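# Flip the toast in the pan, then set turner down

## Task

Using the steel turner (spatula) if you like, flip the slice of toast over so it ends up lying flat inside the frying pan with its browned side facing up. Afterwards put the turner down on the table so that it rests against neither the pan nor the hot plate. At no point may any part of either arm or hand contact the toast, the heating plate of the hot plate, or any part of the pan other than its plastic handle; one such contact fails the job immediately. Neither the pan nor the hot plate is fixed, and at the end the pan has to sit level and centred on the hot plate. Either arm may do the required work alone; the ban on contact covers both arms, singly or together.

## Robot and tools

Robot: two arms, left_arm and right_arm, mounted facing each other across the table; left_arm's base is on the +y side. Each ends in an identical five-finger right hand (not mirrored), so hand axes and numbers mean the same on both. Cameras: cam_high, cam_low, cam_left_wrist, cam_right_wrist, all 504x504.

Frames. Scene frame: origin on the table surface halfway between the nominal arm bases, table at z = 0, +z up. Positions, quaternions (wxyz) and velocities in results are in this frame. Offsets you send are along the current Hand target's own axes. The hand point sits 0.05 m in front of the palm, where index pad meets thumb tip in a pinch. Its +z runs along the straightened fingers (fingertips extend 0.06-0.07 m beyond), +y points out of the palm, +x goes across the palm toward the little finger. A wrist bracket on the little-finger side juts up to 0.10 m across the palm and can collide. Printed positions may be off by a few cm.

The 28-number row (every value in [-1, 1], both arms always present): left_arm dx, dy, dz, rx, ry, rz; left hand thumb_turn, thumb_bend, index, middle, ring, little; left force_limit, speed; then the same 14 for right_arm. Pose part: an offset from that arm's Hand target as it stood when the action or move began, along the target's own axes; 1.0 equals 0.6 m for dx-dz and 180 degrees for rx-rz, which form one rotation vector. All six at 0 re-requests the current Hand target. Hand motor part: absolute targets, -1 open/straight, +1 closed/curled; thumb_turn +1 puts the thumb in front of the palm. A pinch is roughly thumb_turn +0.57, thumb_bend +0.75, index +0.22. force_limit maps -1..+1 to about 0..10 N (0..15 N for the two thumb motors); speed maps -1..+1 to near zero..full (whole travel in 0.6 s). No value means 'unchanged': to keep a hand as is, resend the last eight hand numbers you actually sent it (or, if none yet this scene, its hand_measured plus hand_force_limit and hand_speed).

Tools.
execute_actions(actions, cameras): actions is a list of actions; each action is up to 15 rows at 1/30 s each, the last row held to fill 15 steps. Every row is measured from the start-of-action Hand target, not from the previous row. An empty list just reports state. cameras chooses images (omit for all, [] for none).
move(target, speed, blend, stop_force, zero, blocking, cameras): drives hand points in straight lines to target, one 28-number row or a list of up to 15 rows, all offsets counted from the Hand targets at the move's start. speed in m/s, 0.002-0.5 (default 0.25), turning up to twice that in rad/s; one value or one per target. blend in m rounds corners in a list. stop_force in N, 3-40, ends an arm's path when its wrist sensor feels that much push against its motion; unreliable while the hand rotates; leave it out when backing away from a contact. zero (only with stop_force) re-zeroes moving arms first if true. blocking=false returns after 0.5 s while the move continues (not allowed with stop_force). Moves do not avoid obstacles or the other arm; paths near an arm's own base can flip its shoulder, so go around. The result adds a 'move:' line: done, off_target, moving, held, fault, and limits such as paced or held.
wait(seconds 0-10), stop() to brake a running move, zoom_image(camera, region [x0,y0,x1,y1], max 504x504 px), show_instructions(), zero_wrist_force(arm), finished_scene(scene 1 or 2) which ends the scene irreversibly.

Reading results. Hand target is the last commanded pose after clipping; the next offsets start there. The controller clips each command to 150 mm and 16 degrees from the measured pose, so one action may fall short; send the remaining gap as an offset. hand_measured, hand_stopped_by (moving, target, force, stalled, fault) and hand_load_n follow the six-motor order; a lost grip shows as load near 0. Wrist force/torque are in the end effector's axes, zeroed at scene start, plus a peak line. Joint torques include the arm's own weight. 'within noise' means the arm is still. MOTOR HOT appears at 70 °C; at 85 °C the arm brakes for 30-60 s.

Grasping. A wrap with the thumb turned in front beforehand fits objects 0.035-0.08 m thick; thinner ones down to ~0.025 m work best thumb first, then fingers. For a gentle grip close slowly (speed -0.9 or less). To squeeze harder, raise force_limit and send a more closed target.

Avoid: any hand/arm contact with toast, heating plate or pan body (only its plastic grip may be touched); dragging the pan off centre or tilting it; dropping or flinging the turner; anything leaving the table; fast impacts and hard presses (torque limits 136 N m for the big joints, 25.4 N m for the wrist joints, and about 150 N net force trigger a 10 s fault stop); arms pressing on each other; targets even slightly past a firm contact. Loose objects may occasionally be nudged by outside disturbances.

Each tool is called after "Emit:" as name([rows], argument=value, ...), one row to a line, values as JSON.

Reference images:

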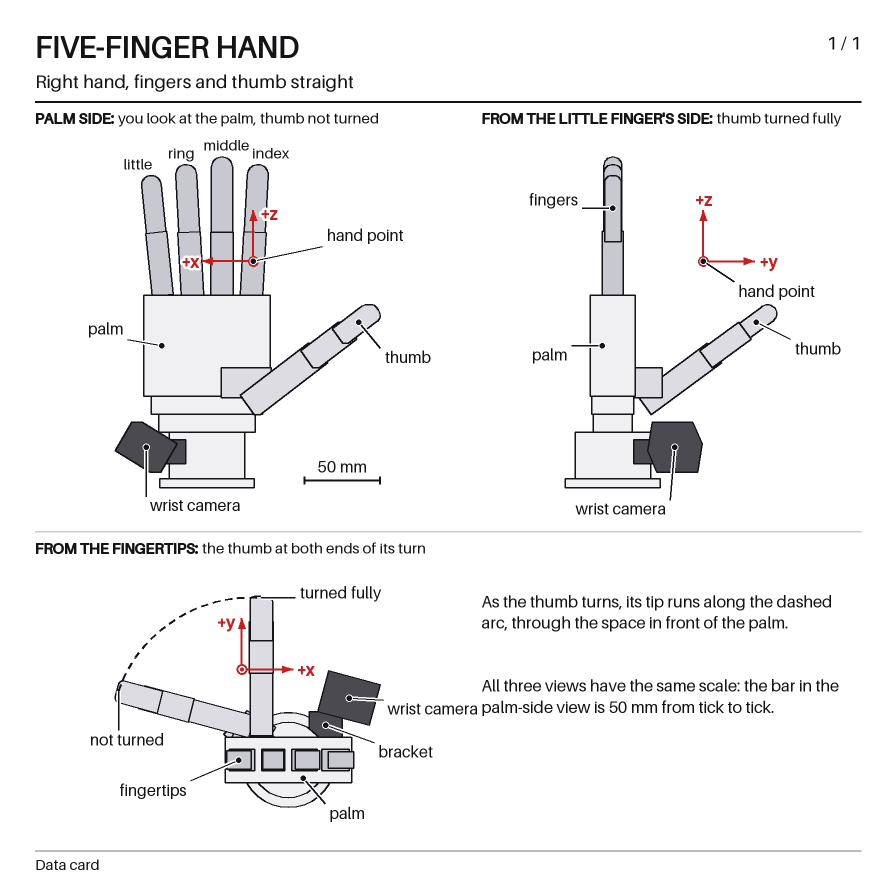

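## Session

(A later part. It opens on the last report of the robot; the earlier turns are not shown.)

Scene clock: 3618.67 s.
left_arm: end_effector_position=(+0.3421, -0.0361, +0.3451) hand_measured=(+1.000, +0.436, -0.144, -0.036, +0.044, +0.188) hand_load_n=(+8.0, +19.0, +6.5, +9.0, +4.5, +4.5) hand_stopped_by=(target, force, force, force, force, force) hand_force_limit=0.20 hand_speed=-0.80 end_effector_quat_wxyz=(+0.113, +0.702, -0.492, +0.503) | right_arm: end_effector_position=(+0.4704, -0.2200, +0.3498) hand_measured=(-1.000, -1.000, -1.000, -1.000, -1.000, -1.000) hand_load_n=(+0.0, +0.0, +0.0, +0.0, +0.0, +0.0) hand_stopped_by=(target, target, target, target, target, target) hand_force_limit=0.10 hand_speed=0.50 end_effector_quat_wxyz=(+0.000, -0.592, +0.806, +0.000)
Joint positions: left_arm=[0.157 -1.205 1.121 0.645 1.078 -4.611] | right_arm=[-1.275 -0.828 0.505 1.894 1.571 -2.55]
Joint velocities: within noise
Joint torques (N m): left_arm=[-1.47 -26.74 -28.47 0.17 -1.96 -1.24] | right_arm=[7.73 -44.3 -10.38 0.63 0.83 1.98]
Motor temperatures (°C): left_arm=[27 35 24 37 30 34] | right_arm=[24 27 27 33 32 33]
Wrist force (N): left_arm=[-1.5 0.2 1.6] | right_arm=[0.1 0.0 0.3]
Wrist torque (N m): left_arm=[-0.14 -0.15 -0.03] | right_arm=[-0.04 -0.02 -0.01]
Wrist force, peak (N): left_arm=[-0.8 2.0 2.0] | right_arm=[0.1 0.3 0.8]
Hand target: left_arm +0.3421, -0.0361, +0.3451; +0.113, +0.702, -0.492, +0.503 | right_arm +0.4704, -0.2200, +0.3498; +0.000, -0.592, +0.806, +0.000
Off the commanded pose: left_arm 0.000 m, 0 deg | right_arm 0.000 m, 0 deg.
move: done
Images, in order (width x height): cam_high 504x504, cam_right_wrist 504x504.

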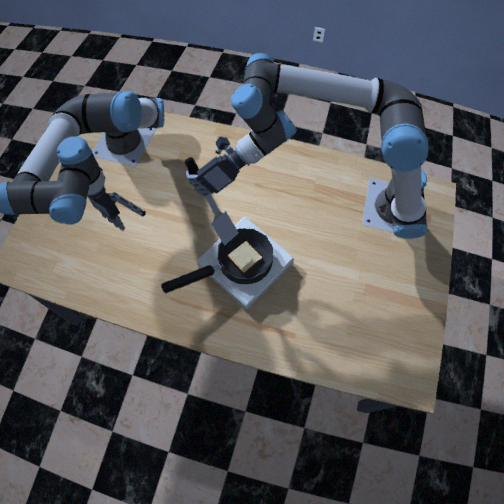

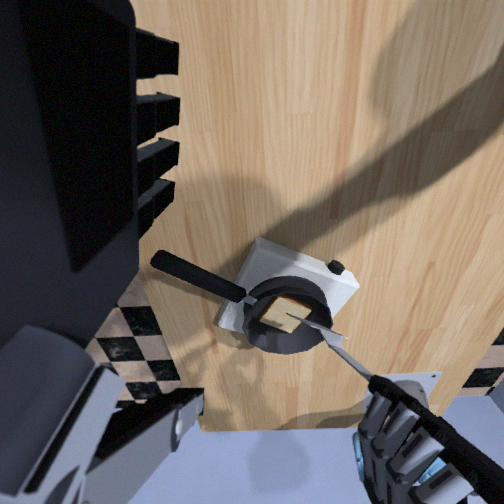

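Emit:
move([
  [-0.0879,0.0160,0.0379,0,0,0,1,0.55,0.5,0.5,0.5,0.5,0.2,-0.8,0,0,0,0,0,0,-1,-1,-1,-1,-1,-1,0.1,0.5],
  [-0.1493,-0.0623,0.0088,0,0,0,1,0.55,0.5,0.5,0.5,0.5,0.2,-0.8,0,0,0,0,0,0,-1,-1,-1,-1,-1,-1,0.1,0.5],
], speed=0.03, stop_force=5, cameras=["cam_high","cam_right_wrist","cam_low"])

Emit:
zoom_image(camera="cam_high", region=[190, 180, 310, 300])

Emit:
zoom_image(camera="cam_low", region=[240, 150, 460, 330])

Emit:
zoom_image(camera="cam_right_wrist", region=[200, 225, 375, 400])

Scene clock: 3642.47 s.
left_arm: end_effector_position=(+0.3744, +0.0304, +0.2820) hand_measured=(+1.000, +0.436, -0.144, -0.036, +0.044, +0.188) hand_load_n=(+7.0, +19.5, +6.0, +9.0, +6.0, +5.0) hand_stopped_by=(target, force, force, force, force, force) hand_force_limit=0.20 hand_speed=-0.80 end_effector_quat_wxyz=(+0.113, +0.702, -0.492, +0.503) | right_arm: end_effector_position=(+0.4704, -0.2200, +0.3498) hand_measured=(-1.000, -1.000, -1.000, -1.000, -1.000, -1.000) hand_load_n=(+0.0, +0.0, +0.0, +0.0, +0.0, +0.0) hand_stopped_by=(target, target, target, target, target, target) hand_force_limit=0.10 hand_speed=0.50 end_effector_quat_wxyz=(+0.000, -0.592, +0.806, +0.000)
Joint positions: left_arm=[0.256 -1.318 1.429 0.425 1.162 -4.554] | right_arm=[-1.275 -0.828 0.505 1.894 1.571 -2.55]
Joint velocities: within noise
Joint torques (N m): left_arm=[-14.22 -20.61 -28.79 1.39 -2.03 -2.09] | right_arm=[7.79 -44.44 -10.56 0.6 0.85 2.07]
Motor temperatures (°C): left_arm=[26 35 24 37 30 34] | right_arm=[24 27 27 33 32 33]
Wrist force (N): left_arm=[0.3 -0.9 0.0] | right_arm=[0.2 0.1 0.2]
Wrist torque (N m): left_arm=[-0.03 -0.25 0.23] | right_arm=[-0.02 -0.03 0.00]
Wrist force, peak (N): left_arm=[4.3 -0.2 -0.7] | right_arm=[0.1 0.4 0.8]
Hand target: left_arm +0.3744, +0.0304, +0.2820; +0.113, +0.702, -0.492, +0.503 | right_arm +0.4704, -0.2200, +0.3498; +0.000, -0.592, +0.806, +0.000
Off the commanded pose: left_arm 0.000 m, 0 deg | right_arm 0.000 m, 0 deg.
move: done
Images, in order (width x height): cam_high 504x504, cam_low 504x504, cam_right_wrist 504x504.

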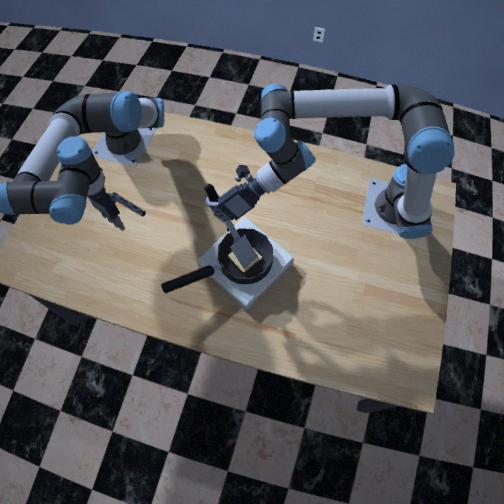

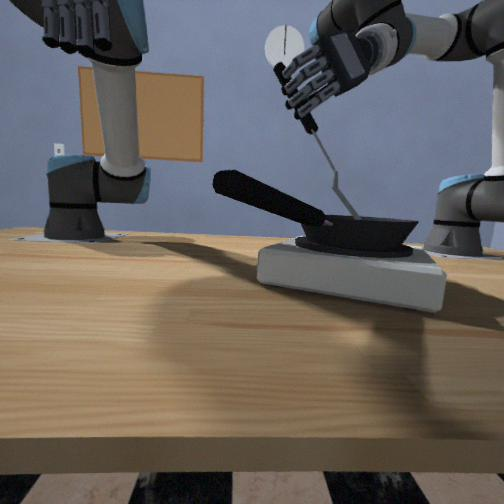

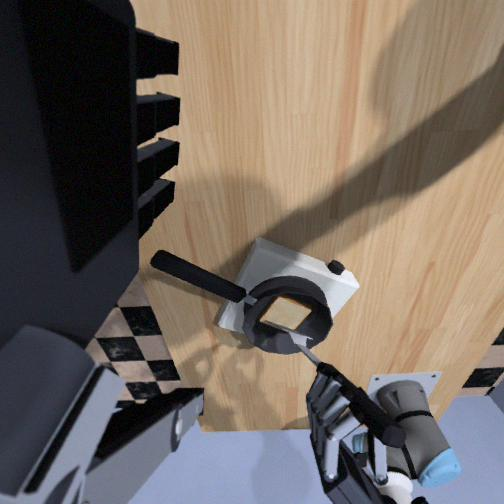

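Scaled by 4.200.

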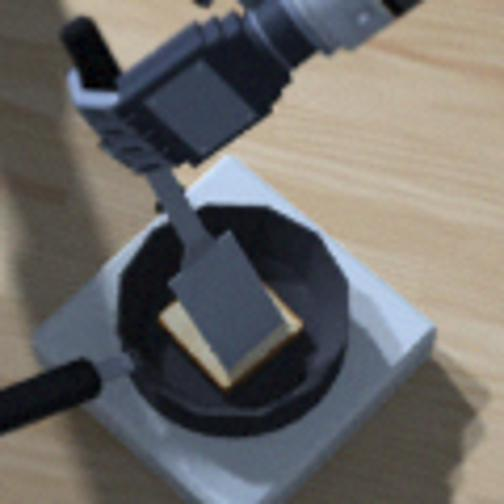

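Scaled by 2.291.

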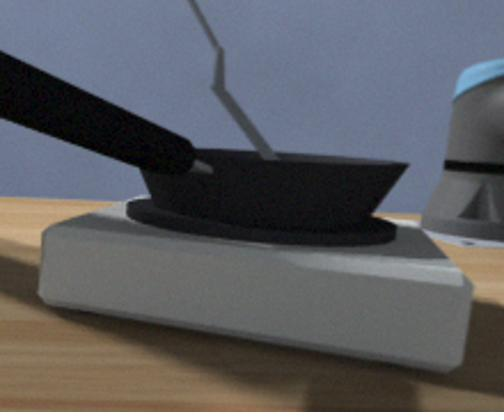

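Scaled by 2.880.

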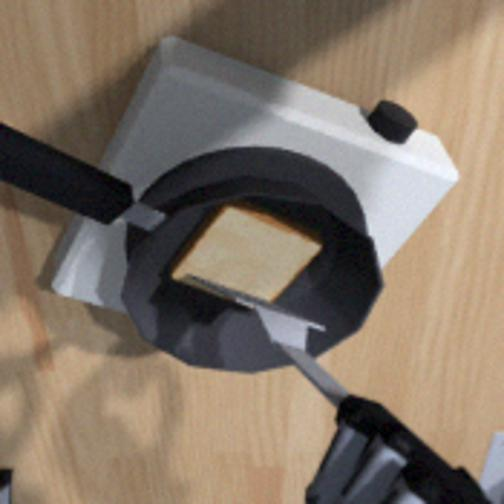

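Emit:
move([
  [0.0272,-0.0113,-0.0156,0,0,0,1,0.55,0.5,0.5,0.5,0.5,0.2,-0.8,0,0,0,0,0,0,-1,-1,-1,-1,-1,-1,0.1,0.5],
  [0.0967,0.0957,0.0285,0,0,0,1,0.55,0.5,0.5,0.5,0.5,0.2,-0.8,0,0,0,0,0,0,-1,-1,-1,-1,-1,-1,0.1,0.5],
  [0.0682,0.1075,0.0450,0,0,0,1,0.55,0.5,0.5,0.5,0.5,0.2,-0.8,0,0,0,0,0,0,-1,-1,-1,-1,-1,-1,0.1,0.5],
], speed=0.05, cameras=["cam_high","cam_right_wrist","cam_low"])

Emit:
zoom_image(camera="cam_high", region=[190, 180, 310, 300])

Emit:
zoom_image(camera="cam_right_wrist", region=[200, 225, 375, 400])

Scene clock: 3665.23 s.
left_arm: end_effector_position=(+0.3390, -0.0424, +0.2810) hand_measured=(+1.000, +0.436, -0.144, -0.036, +0.044, +0.188) hand_load_n=(+7.5, +19.0, +6.0, +9.0, +5.5, +4.0) hand_stopped_by=(target, force, force, force, force, force) hand_force_limit=0.20 hand_speed=-0.80 end_effector_quat_wxyz=(+0.113, +0.702, -0.492, +0.503) | right_arm: end_effector_position=(+0.4704, -0.2200, +0.3498) hand_measured=(-1.000, -1.000, -1.000, -1.000, -1.000, -1.000) hand_load_n=(+0.0, +0.0, +0.0, +0.0, +0.0, +0.0) hand_stopped_by=(target, target, target, target, target, target) hand_force_limit=0.10 hand_speed=0.50 end_effector_quat_wxyz=(+0.000, -0.592, +0.806, +0.000)
Joint positions: left_arm=[0.149 -1.193 1.268 0.488 1.071 -4.616] | right_arm=[-1.275 -0.828 0.505 1.894 1.571 -2.55]
Joint velocities: within noise
Joint torques (N m): left_arm=[11.74 -38.88 -29.06 1.55 1.37 1.55] | right_arm=[7.29 -45.13 -10.44 0.56 0.84 2.11]
Motor temperatures (°C): left_arm=[26 35 24 37 30 34] | right_arm=[24 27 27 33 31 33]
Wrist force (N): left_arm=[-1.2 0.3 0.9] | right_arm=[-0.1 0.3 0.2]
Wrist torque (N m): left_arm=[-0.09 -0.15 -0.04] | right_arm=[0.01 0.01 -0.01]
Wrist force, peak (N): left_arm=[-1.9 0.5 1.7] | right_arm=[0.1 0.4 0.8]
Hand target: left_arm +0.3390, -0.0424, +0.2811; +0.113, +0.702, -0.492, +0.503 | right_arm +0.4704, -0.2200, +0.3498; +0.000, -0.592, +0.806, +0.000
Off the commanded pose: left_arm 0.000 m, 0 deg | right_arm 0.000 m, 0 deg.
move: done
Images, in order (width x height): cam_high 504x504, cam_low 504x504, cam_right_wrist 504x504.

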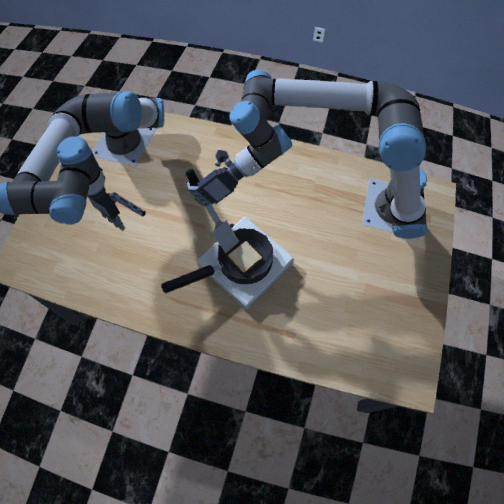

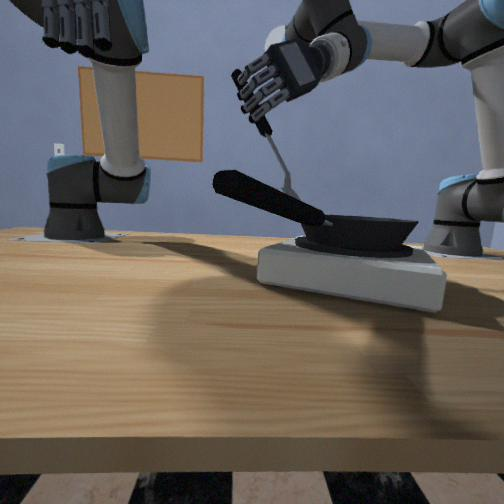

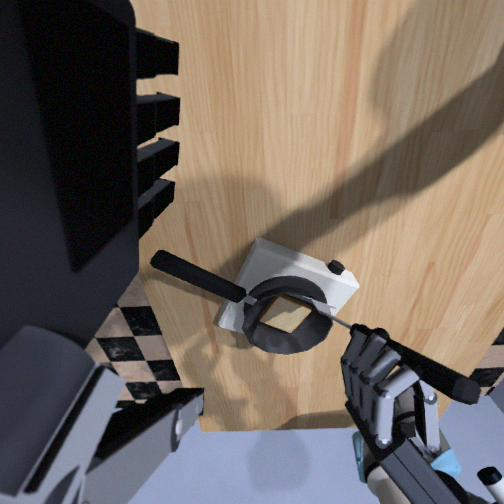

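Scaled by 4.200.

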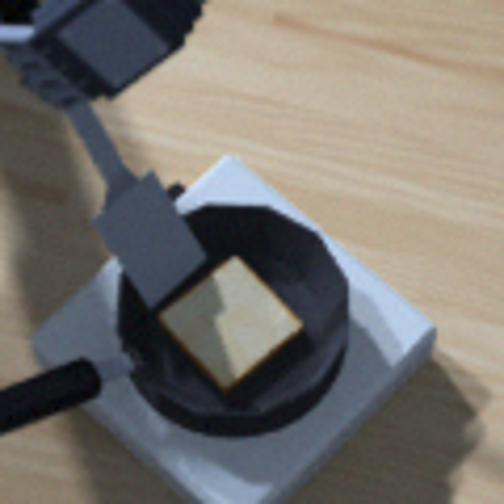

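Scaled by 2.880.

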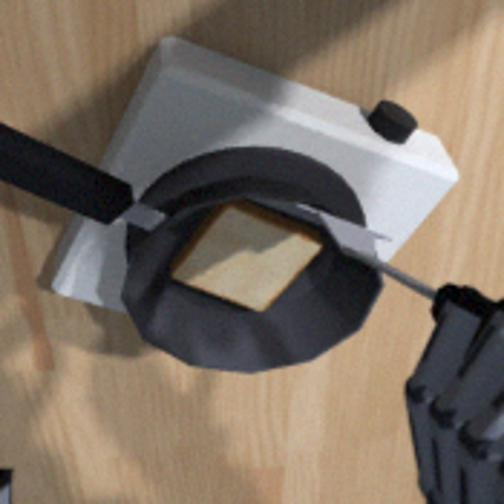

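Emit:
move(target=[-0.0572,-0.0852,-0.0347,0,0,0,1,0.55,0.5,0.5,0.5,0.5,0.2,-0.8,0,0,0,0,0,0,-1,-1,-1,-1,-1,-1,0.1,0.5], speed=0.03, stop_force=5, cameras=["cam_high","cam_right_wrist","cam_low"])

Emit:
zoom_image(camera="cam_high", region=[190, 180, 310, 300])

Emit:
zoom_image(camera="cam_right_wrist", region=[200, 225, 375, 400])

Emit:
zoom_image(camera="cam_low", region=[240, 150, 460, 330])

Scene clock: 3678.57 s.
left_arm: end_effector_position=(+0.3674, +0.0160, +0.2800) hand_measured=(+1.000, +0.436, -0.144, -0.036, +0.044, +0.188) hand_load_n=(+7.5, +19.0, +6.5, +9.0, +5.5, +4.0) hand_stopped_by=(target, force, force, force, force, force) hand_force_limit=0.20 hand_speed=-0.80 end_effector_quat_wxyz=(+0.113, +0.702, -0.492, +0.503) | right_arm: end_effector_position=(+0.4704, -0.2200, +0.3498) hand_measured=(-1.000, -1.000, -1.000, -1.000, -1.000, -1.000) hand_load_n=(+0.5, +0.0, +0.0, +0.0, +0.0, +0.0) hand_stopped_by=(target, target, target, target, target, target) hand_force_limit=0.10 hand_speed=0.50 end_effector_quat_wxyz=(+0.000, -0.592, +0.806, +0.000)
Joint positions: left_arm=[0.233 -1.295 1.405 0.431 1.142 -4.567] | right_arm=[-1.275 -0.828 0.505 1.894 1.571 -2.55]
Joint velocities: within noise
Joint torques (N m): left_arm=[-13.61 -22.47 -29.09 1.47 -2.34 -1.97] | right_arm=[7.57 -45.16 -10.85 0.55 0.8 2.02]
Motor temperatures (°C): left_arm=[26 35 24 37 30 34] | right_arm=[24 27 27 33 31 33]
Wrist force (N): left_arm=[-1.3 0.4 1.0] | right_arm=[0.0 0.4 0.4]
Wrist torque (N m): left_arm=[-0.09 -0.14 -0.04] | right_arm=[0.00 -0.01 -0.01]
Wrist force, peak (N): left_arm=[-2.1 1.0 1.3] | right_arm=[0.0 0.4 0.6]
Hand target: left_arm +0.3674, +0.0160, +0.2800; +0.113, +0.702, -0.492, +0.503 | right_arm +0.4704, -0.2200, +0.3498; +0.000, -0.592, +0.806, +0.000
Off the commanded pose: left_arm 0.000 m, 0 deg | right_arm 0.000 m, 0 deg.
move: done
Images, in order (width x height): cam_high 504x504, cam_low 504x504, cam_right_wrist 504x504.

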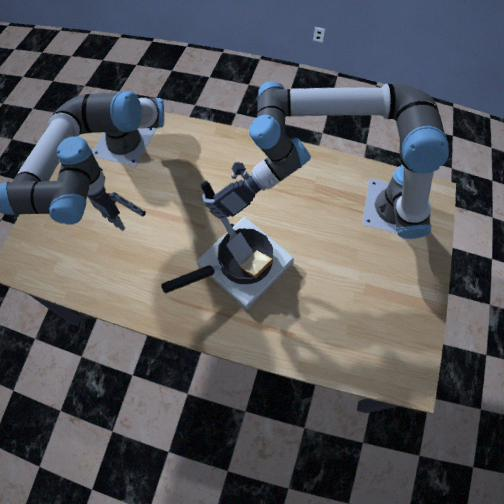

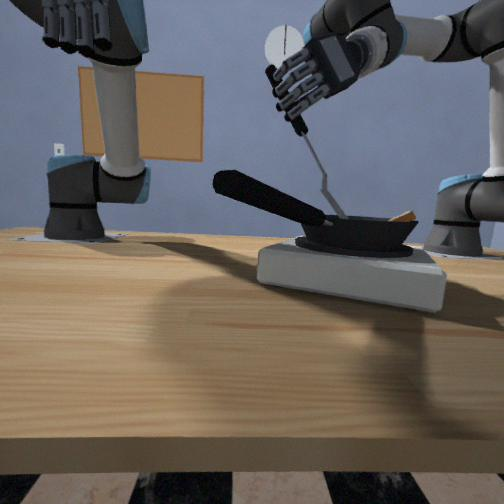

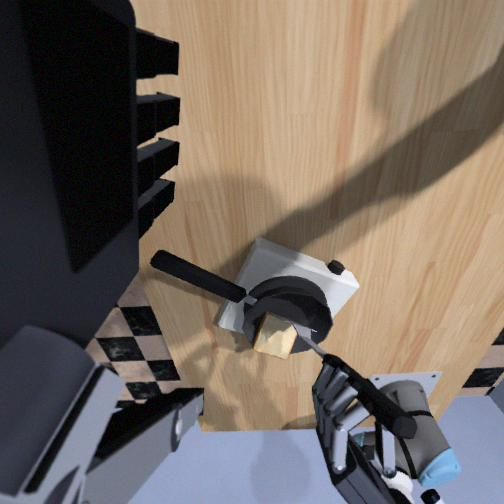

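Scaled by 4.200.

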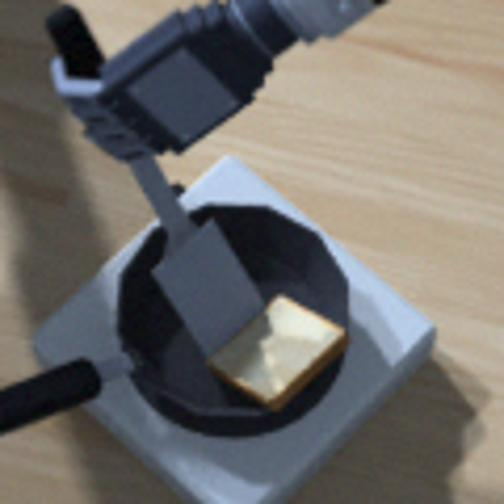

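Scaled by 2.880.

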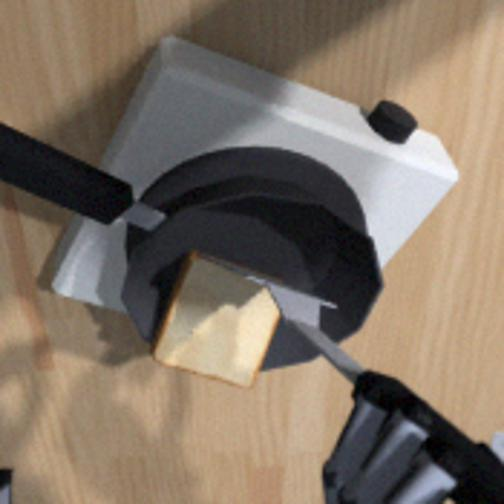

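Scaled by 2.291.

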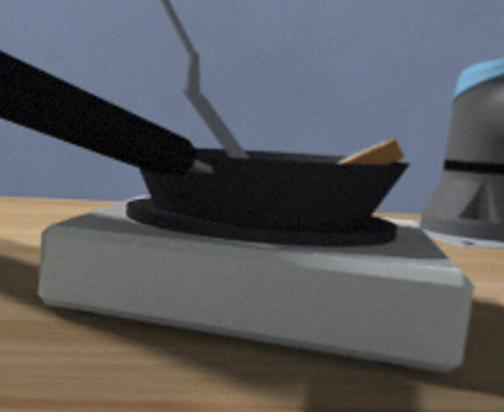

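Emit:
move(target=[0.0129,0.0198,0.0082,0,0,0,1,0.55,0.5,0.5,0.5,0.5,0.2,-0.8,0,0,0,0,0,0,-1,-1,-1,-1,-1,-1,0.1,0.5], speed=0.005, cameras=["cam_high","cam_right_wrist","cam_low"])

Emit:
zoom_image(camera="cam_high", region=[190, 180, 310, 300])

Emit:
zoom_image(camera="cam_low", region=[240, 150, 460, 330])

Scene clock: 3691.10 s.
left_arm: end_effector_position=(+0.3608, +0.0025, +0.2800) hand_measured=(+1.000, +0.436, -0.144, -0.036, +0.044, +0.188) hand_load_n=(+7.5, +19.0, +6.5, +9.0, +5.5, +4.0) hand_stopped_by=(target, force, force, force, force, force) hand_force_limit=0.20 hand_speed=-0.80 end_effector_quat_wxyz=(+0.113, +0.702, -0.492, +0.503) | right_arm: end_effector_position=(+0.4704, -0.2200, +0.3498) hand_measured=(-1.000, -1.000, -1.000, -1.000, -1.000, -1.000) hand_load_n=(+0.0, +0.0, +0.0, +0.0, +0.0, +0.0) hand_stopped_by=(target, target, target, target, target, target) hand_force_limit=0.10 hand_speed=0.50 end_effector_quat_wxyz=(+0.000, -0.592, +0.806, +0.000)
Joint positions: left_arm=[0.212 -1.273 1.377 0.442 1.124 -4.579] | right_arm=[-1.275 -0.828 0.505 1.894 1.571 -2.55]
Joint velocities: within noise
Joint torques (N m): left_arm=[-8.57 -29.69 -24.13 1.22 -1.72 -1.54] | right_arm=[7.2 -45.37 -10.93 0.64 0.8 2.05]
Motor temperatures (°C): left_arm=[26 35 24 37 30 34] | right_arm=[24 27 27 33 31 33]
Wrist force (N): left_arm=[-1.5 0.5 1.3] | right_arm=[0.1 0.2 0.5]
Wrist torque (N m): left_arm=[-0.11 -0.11 -0.05] | right_arm=[-0.02 -0.03 0.00]
Wrist force, peak (N): left_arm=[-1.8 0.6 1.5] | right_arm=[-0.1 0.2 0.7]
Hand target: left_arm +0.3608, +0.0025, +0.2800; +0.113, +0.702, -0.492, +0.503 | right_arm +0.4704, -0.2200, +0.3498; +0.000, -0.592, +0.806, +0.000
Off the commanded pose: left_arm 0.000 m, 0 deg | right_arm 0.000 m, 0 deg.
move: done
Images, in order (width x height): cam_high 504x504, cam_low 504x504, cam_right_wrist 504x504.

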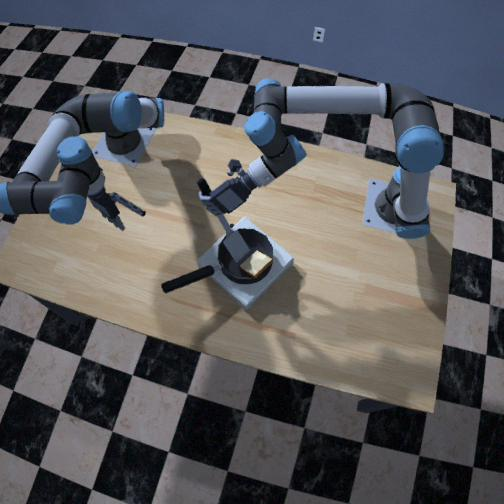

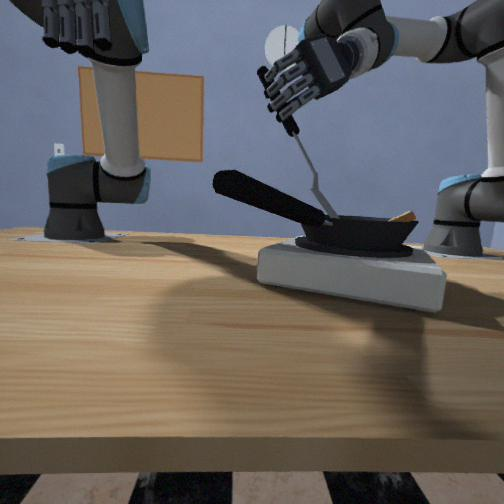

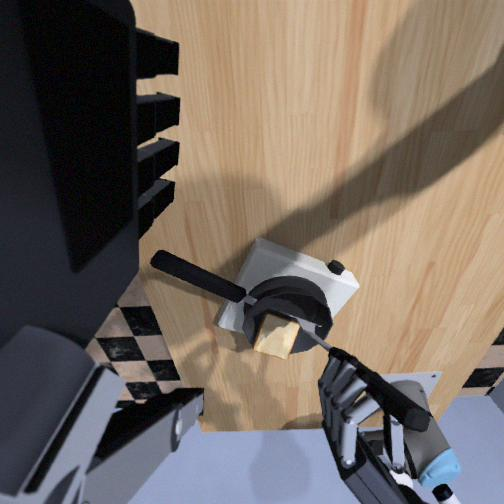

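Scaled by 4.200.

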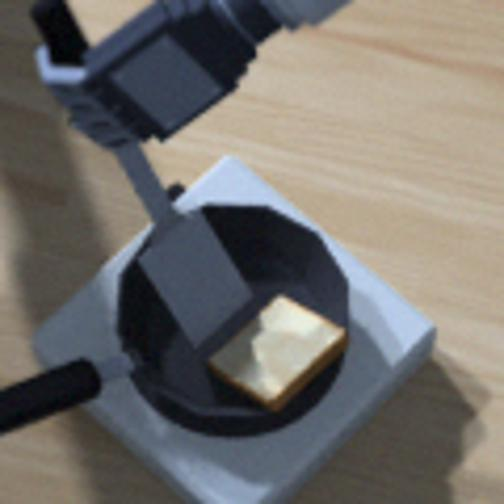

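Scaled by 2.291.

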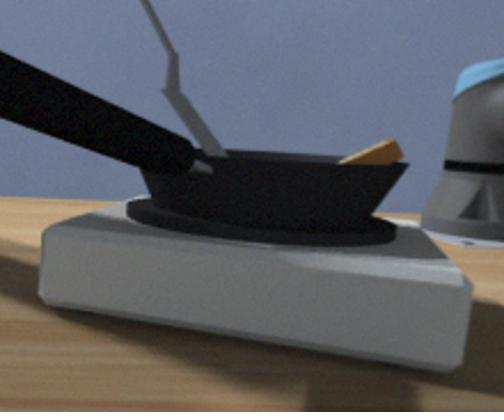

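Emit:
move([
  [0.1633,-0.0675,-0.0938,0,0,0,1,0.55,0.5,0.5,0.5,0.5,0.2,-0.8,0,0,0,0,0,0,-1,-1,-1,-1,-1,-1,0.1,0.5],
  [-0.1521,-0.0750,-0.5312,-0.4054,0.1139,0.4242,1,0.55,0.5,0.5,0.5,0.5,0.2,-0.8,0,0,0,0,0,0,-1,-1,-1,-1,-1,-1,0.1,0.5],
], speed=[0.08,0.25], cameras=["cam_high","cam_right_wrist","cam_low"])

Emit:
zoom_image(camera="cam_high", region=[190, 180, 310, 300])

Emit:
zoom_image(camera="cam_low", region=[240, 150, 460, 330])

Scene clock: 3773.83 s.
left_arm: end_effector_position=(+0.2068, +0.2855, +0.3700) hand_measured=(+1.000, +0.436, -0.144, -0.036, +0.044, +0.188) hand_load_n=(+8.0, +18.5, +7.0, +9.0, +5.5, +3.5) hand_stopped_by=(target, force, force, force, force, force) hand_force_limit=0.20 hand_speed=-0.80 end_effector_quat_wxyz=(+0.239, -0.007, -0.950, +0.201) end_effector_velocity=(+0.000, +0.000, +0.000) end_effector_angular_velocity=(-0.001, -0.001, -0.004) | right_arm: end_effector_position=(+0.4704, -0.2200, +0.3498) hand_measured=(-1.000, -1.000, -1.000, -1.000, -1.000, -1.000) hand_load_n=(+0.0, +0.0, +0.0, +0.0, +0.0, +0.0) hand_stopped_by=(target, target, target, target, target, target) hand_force_limit=0.10 hand_speed=0.50 end_effector_quat_wxyz=(+0.000, -0.592, +0.806, +0.000)
Joint positions: left_arm=[0.417 -1.41 1.294 1.499 2.18 -2.754] | right_arm=[-1.275 -0.828 0.505 1.894 1.571 -2.55]
Joint velocities: left_arm=[0 0.001 0 0.001 0 0.005] | right_arm=[within noise]
Joint torques (N m): left_arm=[12.96 -16.18 -20.93 3.04 2.85 1.58] | right_arm=[7.52 -45.51 -10.68 0.6 0.84 2.01]
Motor temperatures (°C): left_arm=[26 35 24 37 30 34] | right_arm=[24 27 27 33 31 32]
Wrist force (N): left_arm=[-1.3 0.3 1.5] | right_arm=[0.1 0.0 0.6]
Wrist torque (N m): left_arm=[-0.12 0.11 -0.13] | right_arm=[-0.05 -0.03 -0.01]
Wrist force, peak (N): left_arm=[-2.5 0.9 1.9] | right_arm=[0.3 0.4 0.7]
Hand target: left_arm +0.2068, +0.2856, +0.3699; -0.239, +0.007, +0.950, -0.200 | right_arm +0.4704, -0.2200, +0.3498; +0.000, -0.592, +0.806, +0.000
Off the commanded pose: left_arm 0.000 m, 0 deg | right_arm 0.000 m, 0 deg.
move: done
Images, in order (width x height): cam_high 504x504, cam_low 504x504, cam_right_wrist 504x504.

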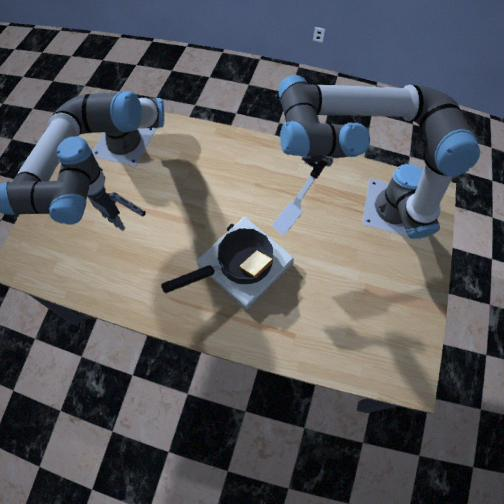

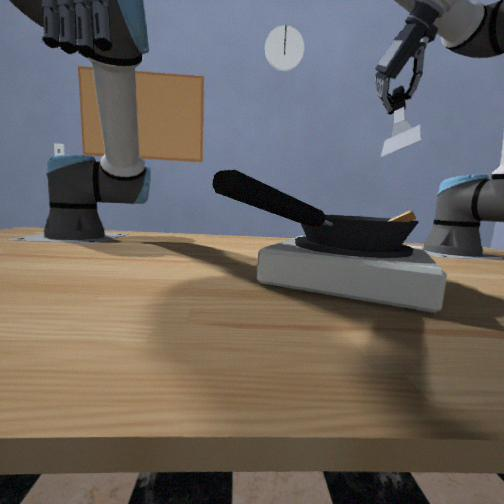

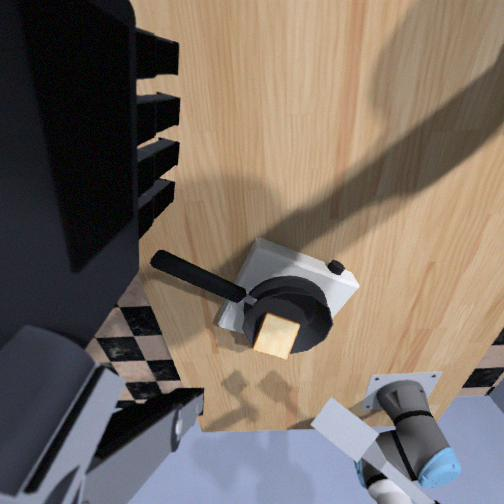

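Scaled by 4.200.

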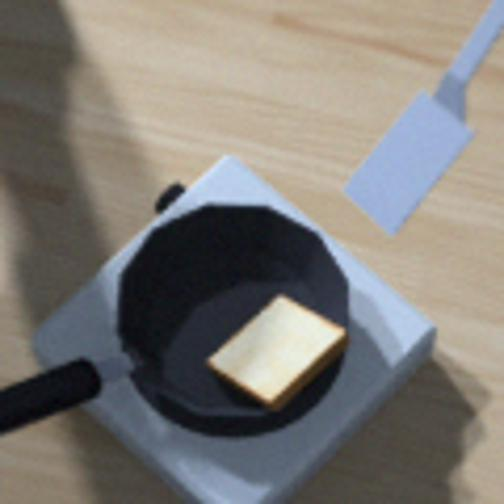

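Scaled by 2.291.

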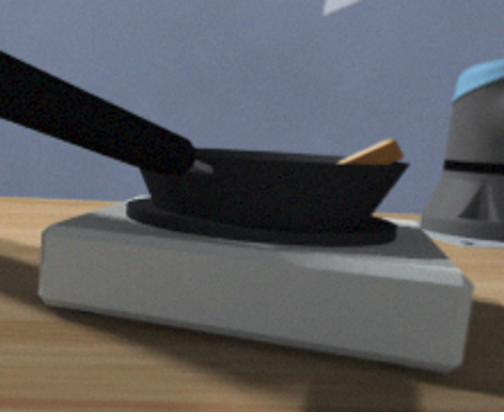

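Emit:
move([
  [-0.1749,0.0390,-0.0957,0,0,0,1,0.55,0.5,0.5,0.5,0.5,0.2,-0.8,0,0,0,0,0,0,-1,-1,-1,-1,-1,-1,0.1,0.5],
  [-0.2357,0.0910,0.0131,0,0,0,1,0.55,0.5,0.5,0.5,0.5,0.2,-0.8,0,0,0,0,0,0,-1,-1,-1,-1,-1,-1,0.1,0.5],
], speed=[0.2,0.08], cameras=["cam_high","cam_right_wrist","cam_low"])

Emit:
zoom_image(camera="cam_high", region=[190, 180, 310, 300])

Emit:
zoom_image(camera="cam_low", region=[240, 150, 460, 330])

Scene clock: 3831.97 s.
left_arm: end_effector_position=(+0.3240, +0.3175, +0.2789) hand_measured=(+1.000, +0.436, -0.144, -0.036, +0.044, +0.188) hand_load_n=(+8.0, +19.0, +7.0, +9.5, +5.0, +3.0) hand_stopped_by=(target, force, force, force, force, force) hand_force_limit=0.20 hand_speed=-0.80 end_effector_quat_wxyz=(+0.239, -0.007, -0.950, +0.200) | right_arm: end_effector_position=(+0.4704, -0.2200, +0.3498) hand_measured=(-1.000, -1.000, -1.000, -1.000, -1.000, -1.000) hand_load_n=(+0.0, +0.0, +0.0, +0.0, +0.0, +0.0) hand_stopped_by=(target, target, target, target, target, target) hand_force_limit=0.10 hand_speed=0.50 end_effector_quat_wxyz=(+0.000, -0.592, +0.806, +0.000)
Joint positions: left_arm=[0.708 -1.218 1.336 1.476 2.204 -2.396] | right_arm=[-1.275 -0.828 0.505 1.894 1.571 -2.55]
Joint velocities: within noise
Joint torques (N m): left_arm=[9.99 -42.09 -17.15 2.35 1.66 -1.78] | right_arm=[7.58 -46.06 -10.46 0.59 0.75 2.04]
Motor temperatures (°C): left_arm=[26 35 24 36 30 34] | right_arm=[24 27 27 33 31 32]
Wrist force (N): left_arm=[-0.6 0.5 1.9] | right_arm=[0.0 0.1 0.2]
Wrist torque (N m): left_arm=[-0.12 0.01 -0.07] | right_arm=[-0.01 -0.01 -0.01]
Wrist force, peak (N): left_arm=[-1.2 0.8 2.8] | right_arm=[0.0 0.5 0.5]
Hand target: left_arm +0.3240, +0.3175, +0.2789; -0.239, +0.007, +0.950, -0.200 | right_arm +0.4704, -0.2200, +0.3498; +0.000, -0.592, +0.806, +0.000
Off the commanded pose: left_arm 0.000 m, 0 deg | right_arm 0.000 m, 0 deg.
move: done
Images, in order (width x height): cam_high 504x504, cam_low 504x504, cam_right_wrist 504x504.

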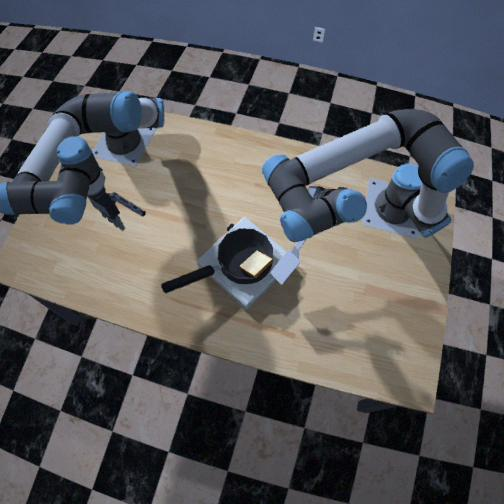

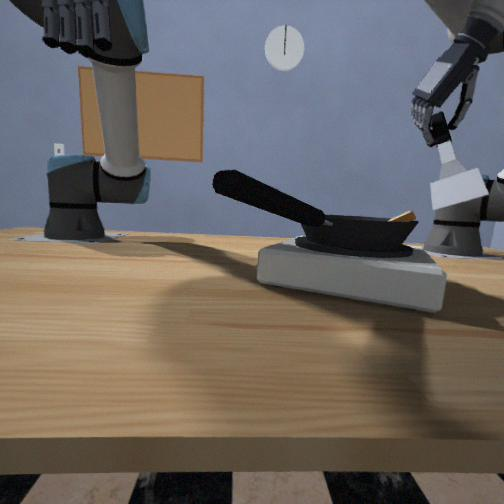

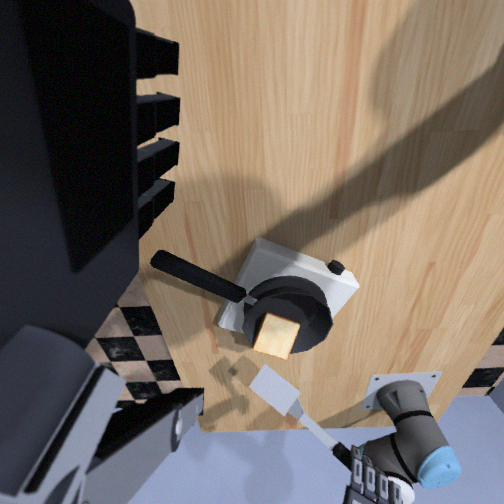

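Scaled by 4.200.

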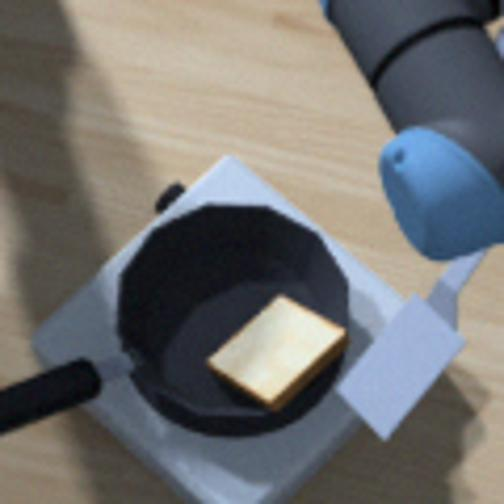

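Scaled by 2.291.

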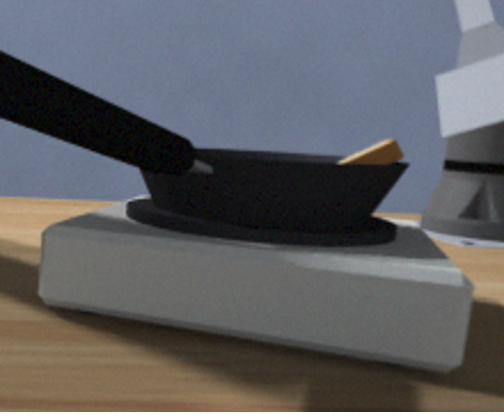

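Emit:
move(target=[0.0218,-0.0592,0.0405,0,0,0,1,0.55,0.5,0.5,0.5,0.5,0.2,-0.8,0,0,0,0,0,0,-1,-1,-1,-1,-1,-1,0.1,0.5], speed=0.05, stop_force=5, cameras=["cam_high","cam_low"])

Emit:
zoom_image(camera="cam_high", region=[190, 180, 310, 300])

Emit:
zoom_image(camera="cam_low", region=[240, 150, 460, 330])

Scene clock: 3844.77 s.
left_arm: end_effector_position=(+0.3043, +0.2771, +0.2788) hand_measured=(+1.000, +0.436, -0.144, -0.036, +0.044, +0.188) hand_load_n=(+8.0, +19.0, +7.0, +9.0, +5.5, +3.5) hand_stopped_by=(target, force, force, force, force, force) hand_force_limit=0.20 hand_speed=-0.80 end_effector_quat_wxyz=(+0.239, -0.007, -0.950, +0.200) | right_arm: end_effector_position=(+0.4704, -0.2200, +0.3498) hand_measured=(-1.000, -1.000, -1.000, -1.000, -1.000, -1.000) hand_load_n=(+0.0, +0.0, +0.0, +0.0, +0.0, +0.0) hand_stopped_by=(target, target, target, target, target, target) hand_force_limit=0.10 hand_speed=0.50 end_effector_quat_wxyz=(+0.000, -0.592, +0.806, +0.000)
Joint positions: left_arm=[0.616 -1.203 1.298 1.431 2.203 -2.511] | right_arm=[-1.275 -0.828 0.505 1.894 1.571 -2.55]
Joint velocities: within noise
Joint torques (N m): left_arm=[11.13 -43.53 -12.63 4.08 2.19 -1.72] | right_arm=[7.28 -46.56 -10.41 0.61 0.7 2.01]
Motor temperatures (°C): left_arm=[26 35 24 36 30 34] | right_arm=[24 27 27 33 31 32]
Wrist force (N): left_arm=[-0.8 0.4 1.8] | right_arm=[0.0 0.1 0.1]
Wrist torque (N m): left_arm=[-0.13 0.02 -0.10] | right_arm=[-0.01 0.01 -0.02]
Wrist force, peak (N): left_arm=[-1.2 0.5 2.1] | right_arm=[0.2 0.5 0.6]
Hand target: left_arm +0.3043, +0.2771, +0.2788; -0.239, +0.007, +0.950, -0.200 | right_arm +0.4704, -0.2200, +0.3498; +0.000, -0.592, +0.806, +0.000
Off the commanded pose: left_arm 0.000 m, 0 deg | right_arm 0.000 m, 0 deg.
move: done
Images, in order (width x height): cam_high 504x504, cam_low 504x504.

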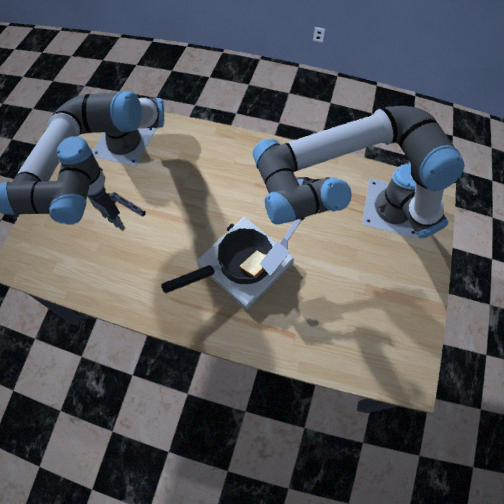

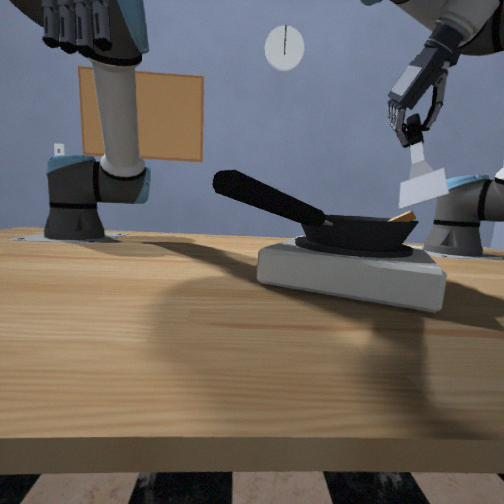

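Scaled by 4.200.

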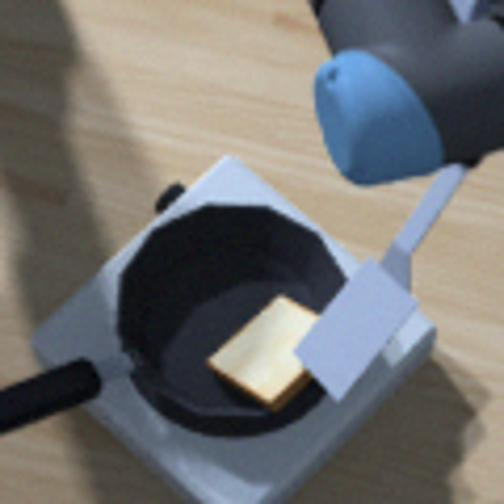

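Scaled by 2.291.

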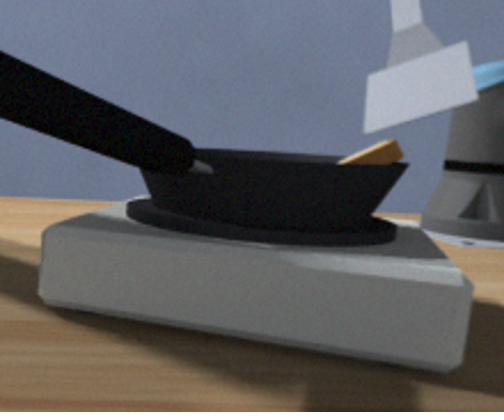

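Emit:
move([
  [-0.0218,0.0592,-0.0405,0,0,0,1,0.55,0.5,0.5,0.5,0.5,0.2,-0.8,0,0,0,0,0,0,-1,-1,-1,-1,-1,-1,0.1,0.5],
  [-0.0308,0.0669,-0.0244,0,0,0,1,0.55,0.5,0.5,0.5,0.5,0.2,-0.8,0,0,0,0,0,0,-1,-1,-1,-1,-1,-1,0.1,0.5],
  [-0.0066,0.0012,0.0206,0,0,0,1,0.55,0.5,0.5,0.5,0.5,0.2,-0.8,0,0,0,0,0,0,-1,-1,-1,-1,-1,-1,0.1,0.5],
], speed=[0.15,0.1,0.06], cameras=["cam_high","cam_low"])

Emit:
zoom_image(camera="cam_high", region=[190, 180, 310, 300])

Emit:
zoom_image(camera="cam_low", region=[240, 150, 460, 330])

Scene clock: 3859.43 s.
left_arm: end_effector_position=(+0.3021, +0.2726, +0.2667) hand_measured=(+1.000, +0.436, -0.144, -0.036, +0.044, +0.188) hand_load_n=(+7.5, +19.0, +7.0, +9.0, +5.5, +3.0) hand_stopped_by=(target, force, force, force, force, force) hand_force_limit=0.20 hand_speed=-0.80 end_effector_quat_wxyz=(+0.239, -0.007, -0.950, +0.200) | right_arm: end_effector_position=(+0.4704, -0.2200, +0.3498) hand_measured=(-1.000, -1.000, -1.000, -1.000, -1.000, -1.000) hand_load_n=(+0.0, -0.5, +0.0, +0.0, +0.0, +0.0) hand_stopped_by=(target, target, target, target, target, target) hand_force_limit=0.10 hand_speed=0.50 end_effector_quat_wxyz=(+0.000, -0.592, +0.806, +0.000)
Joint positions: left_arm=[0.606 -1.198 1.32 1.397 2.203 -2.523] | right_arm=[-1.275 -0.828 0.505 1.894 1.571 -2.55]
Joint velocities: within noise
Joint torques (N m): left_arm=[12.82 -42.9 -13.01 4.04 0.02 1.58] | right_arm=[7.05 -46.48 -10.63 0.53 0.71 2]
Motor temperatures (°C): left_arm=[26 35 24 36 30 34] | right_arm=[24 27 27 33 31 32]
Wrist force (N): left_arm=[-0.7 0.6 1.6] | right_arm=[0.0 0.3 0.2]
Wrist torque (N m): left_arm=[-0.09 0.03 -0.08] | right_arm=[0.00 -0.01 0.00]
Wrist force, peak (N): left_arm=[-2.1 1.3 2.5] | right_arm=[0.0 0.2 0.8]
Hand target: left_arm +0.3021, +0.2726, +0.2668; -0.239, +0.007, +0.950, -0.200 | right_arm +0.4704, -0.2200, +0.3498; +0.000, -0.592, +0.806, +0.000
Off the commanded pose: left_arm 0.000 m, 0 deg | right_arm 0.000 m, 0 deg.
move: done
Images, in order (width x height): cam_high 504x504, cam_low 504x504.

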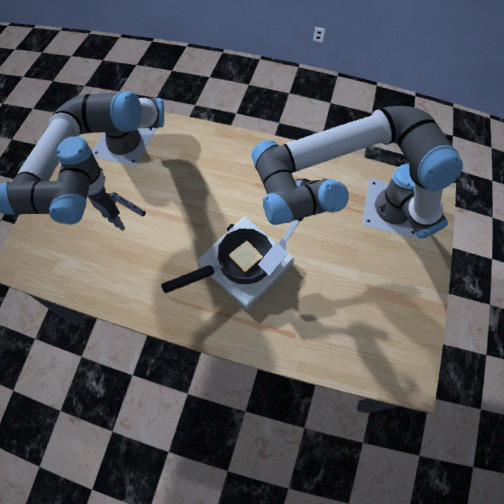

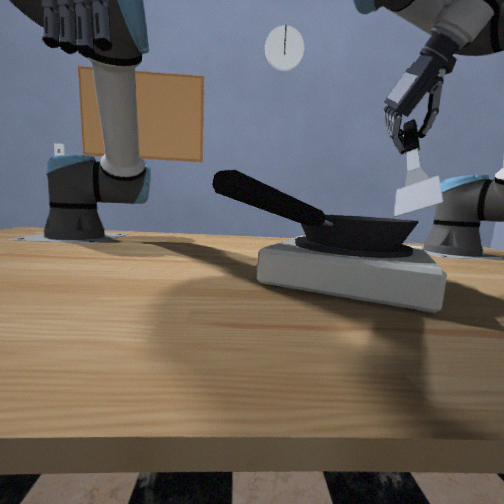

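Scaled by 4.200.

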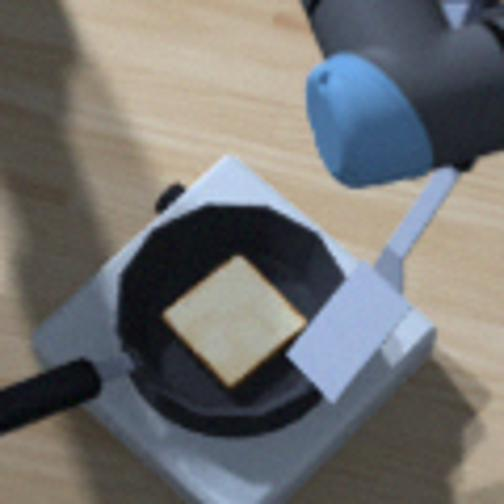

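Scaled by 2.291.

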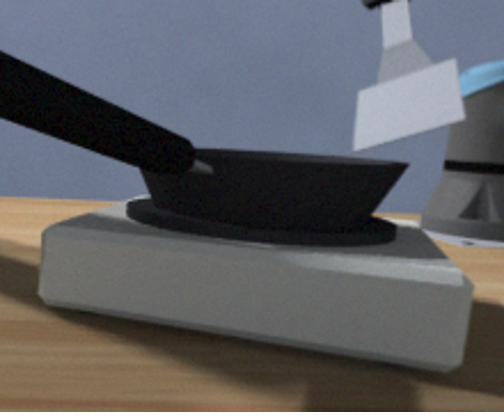

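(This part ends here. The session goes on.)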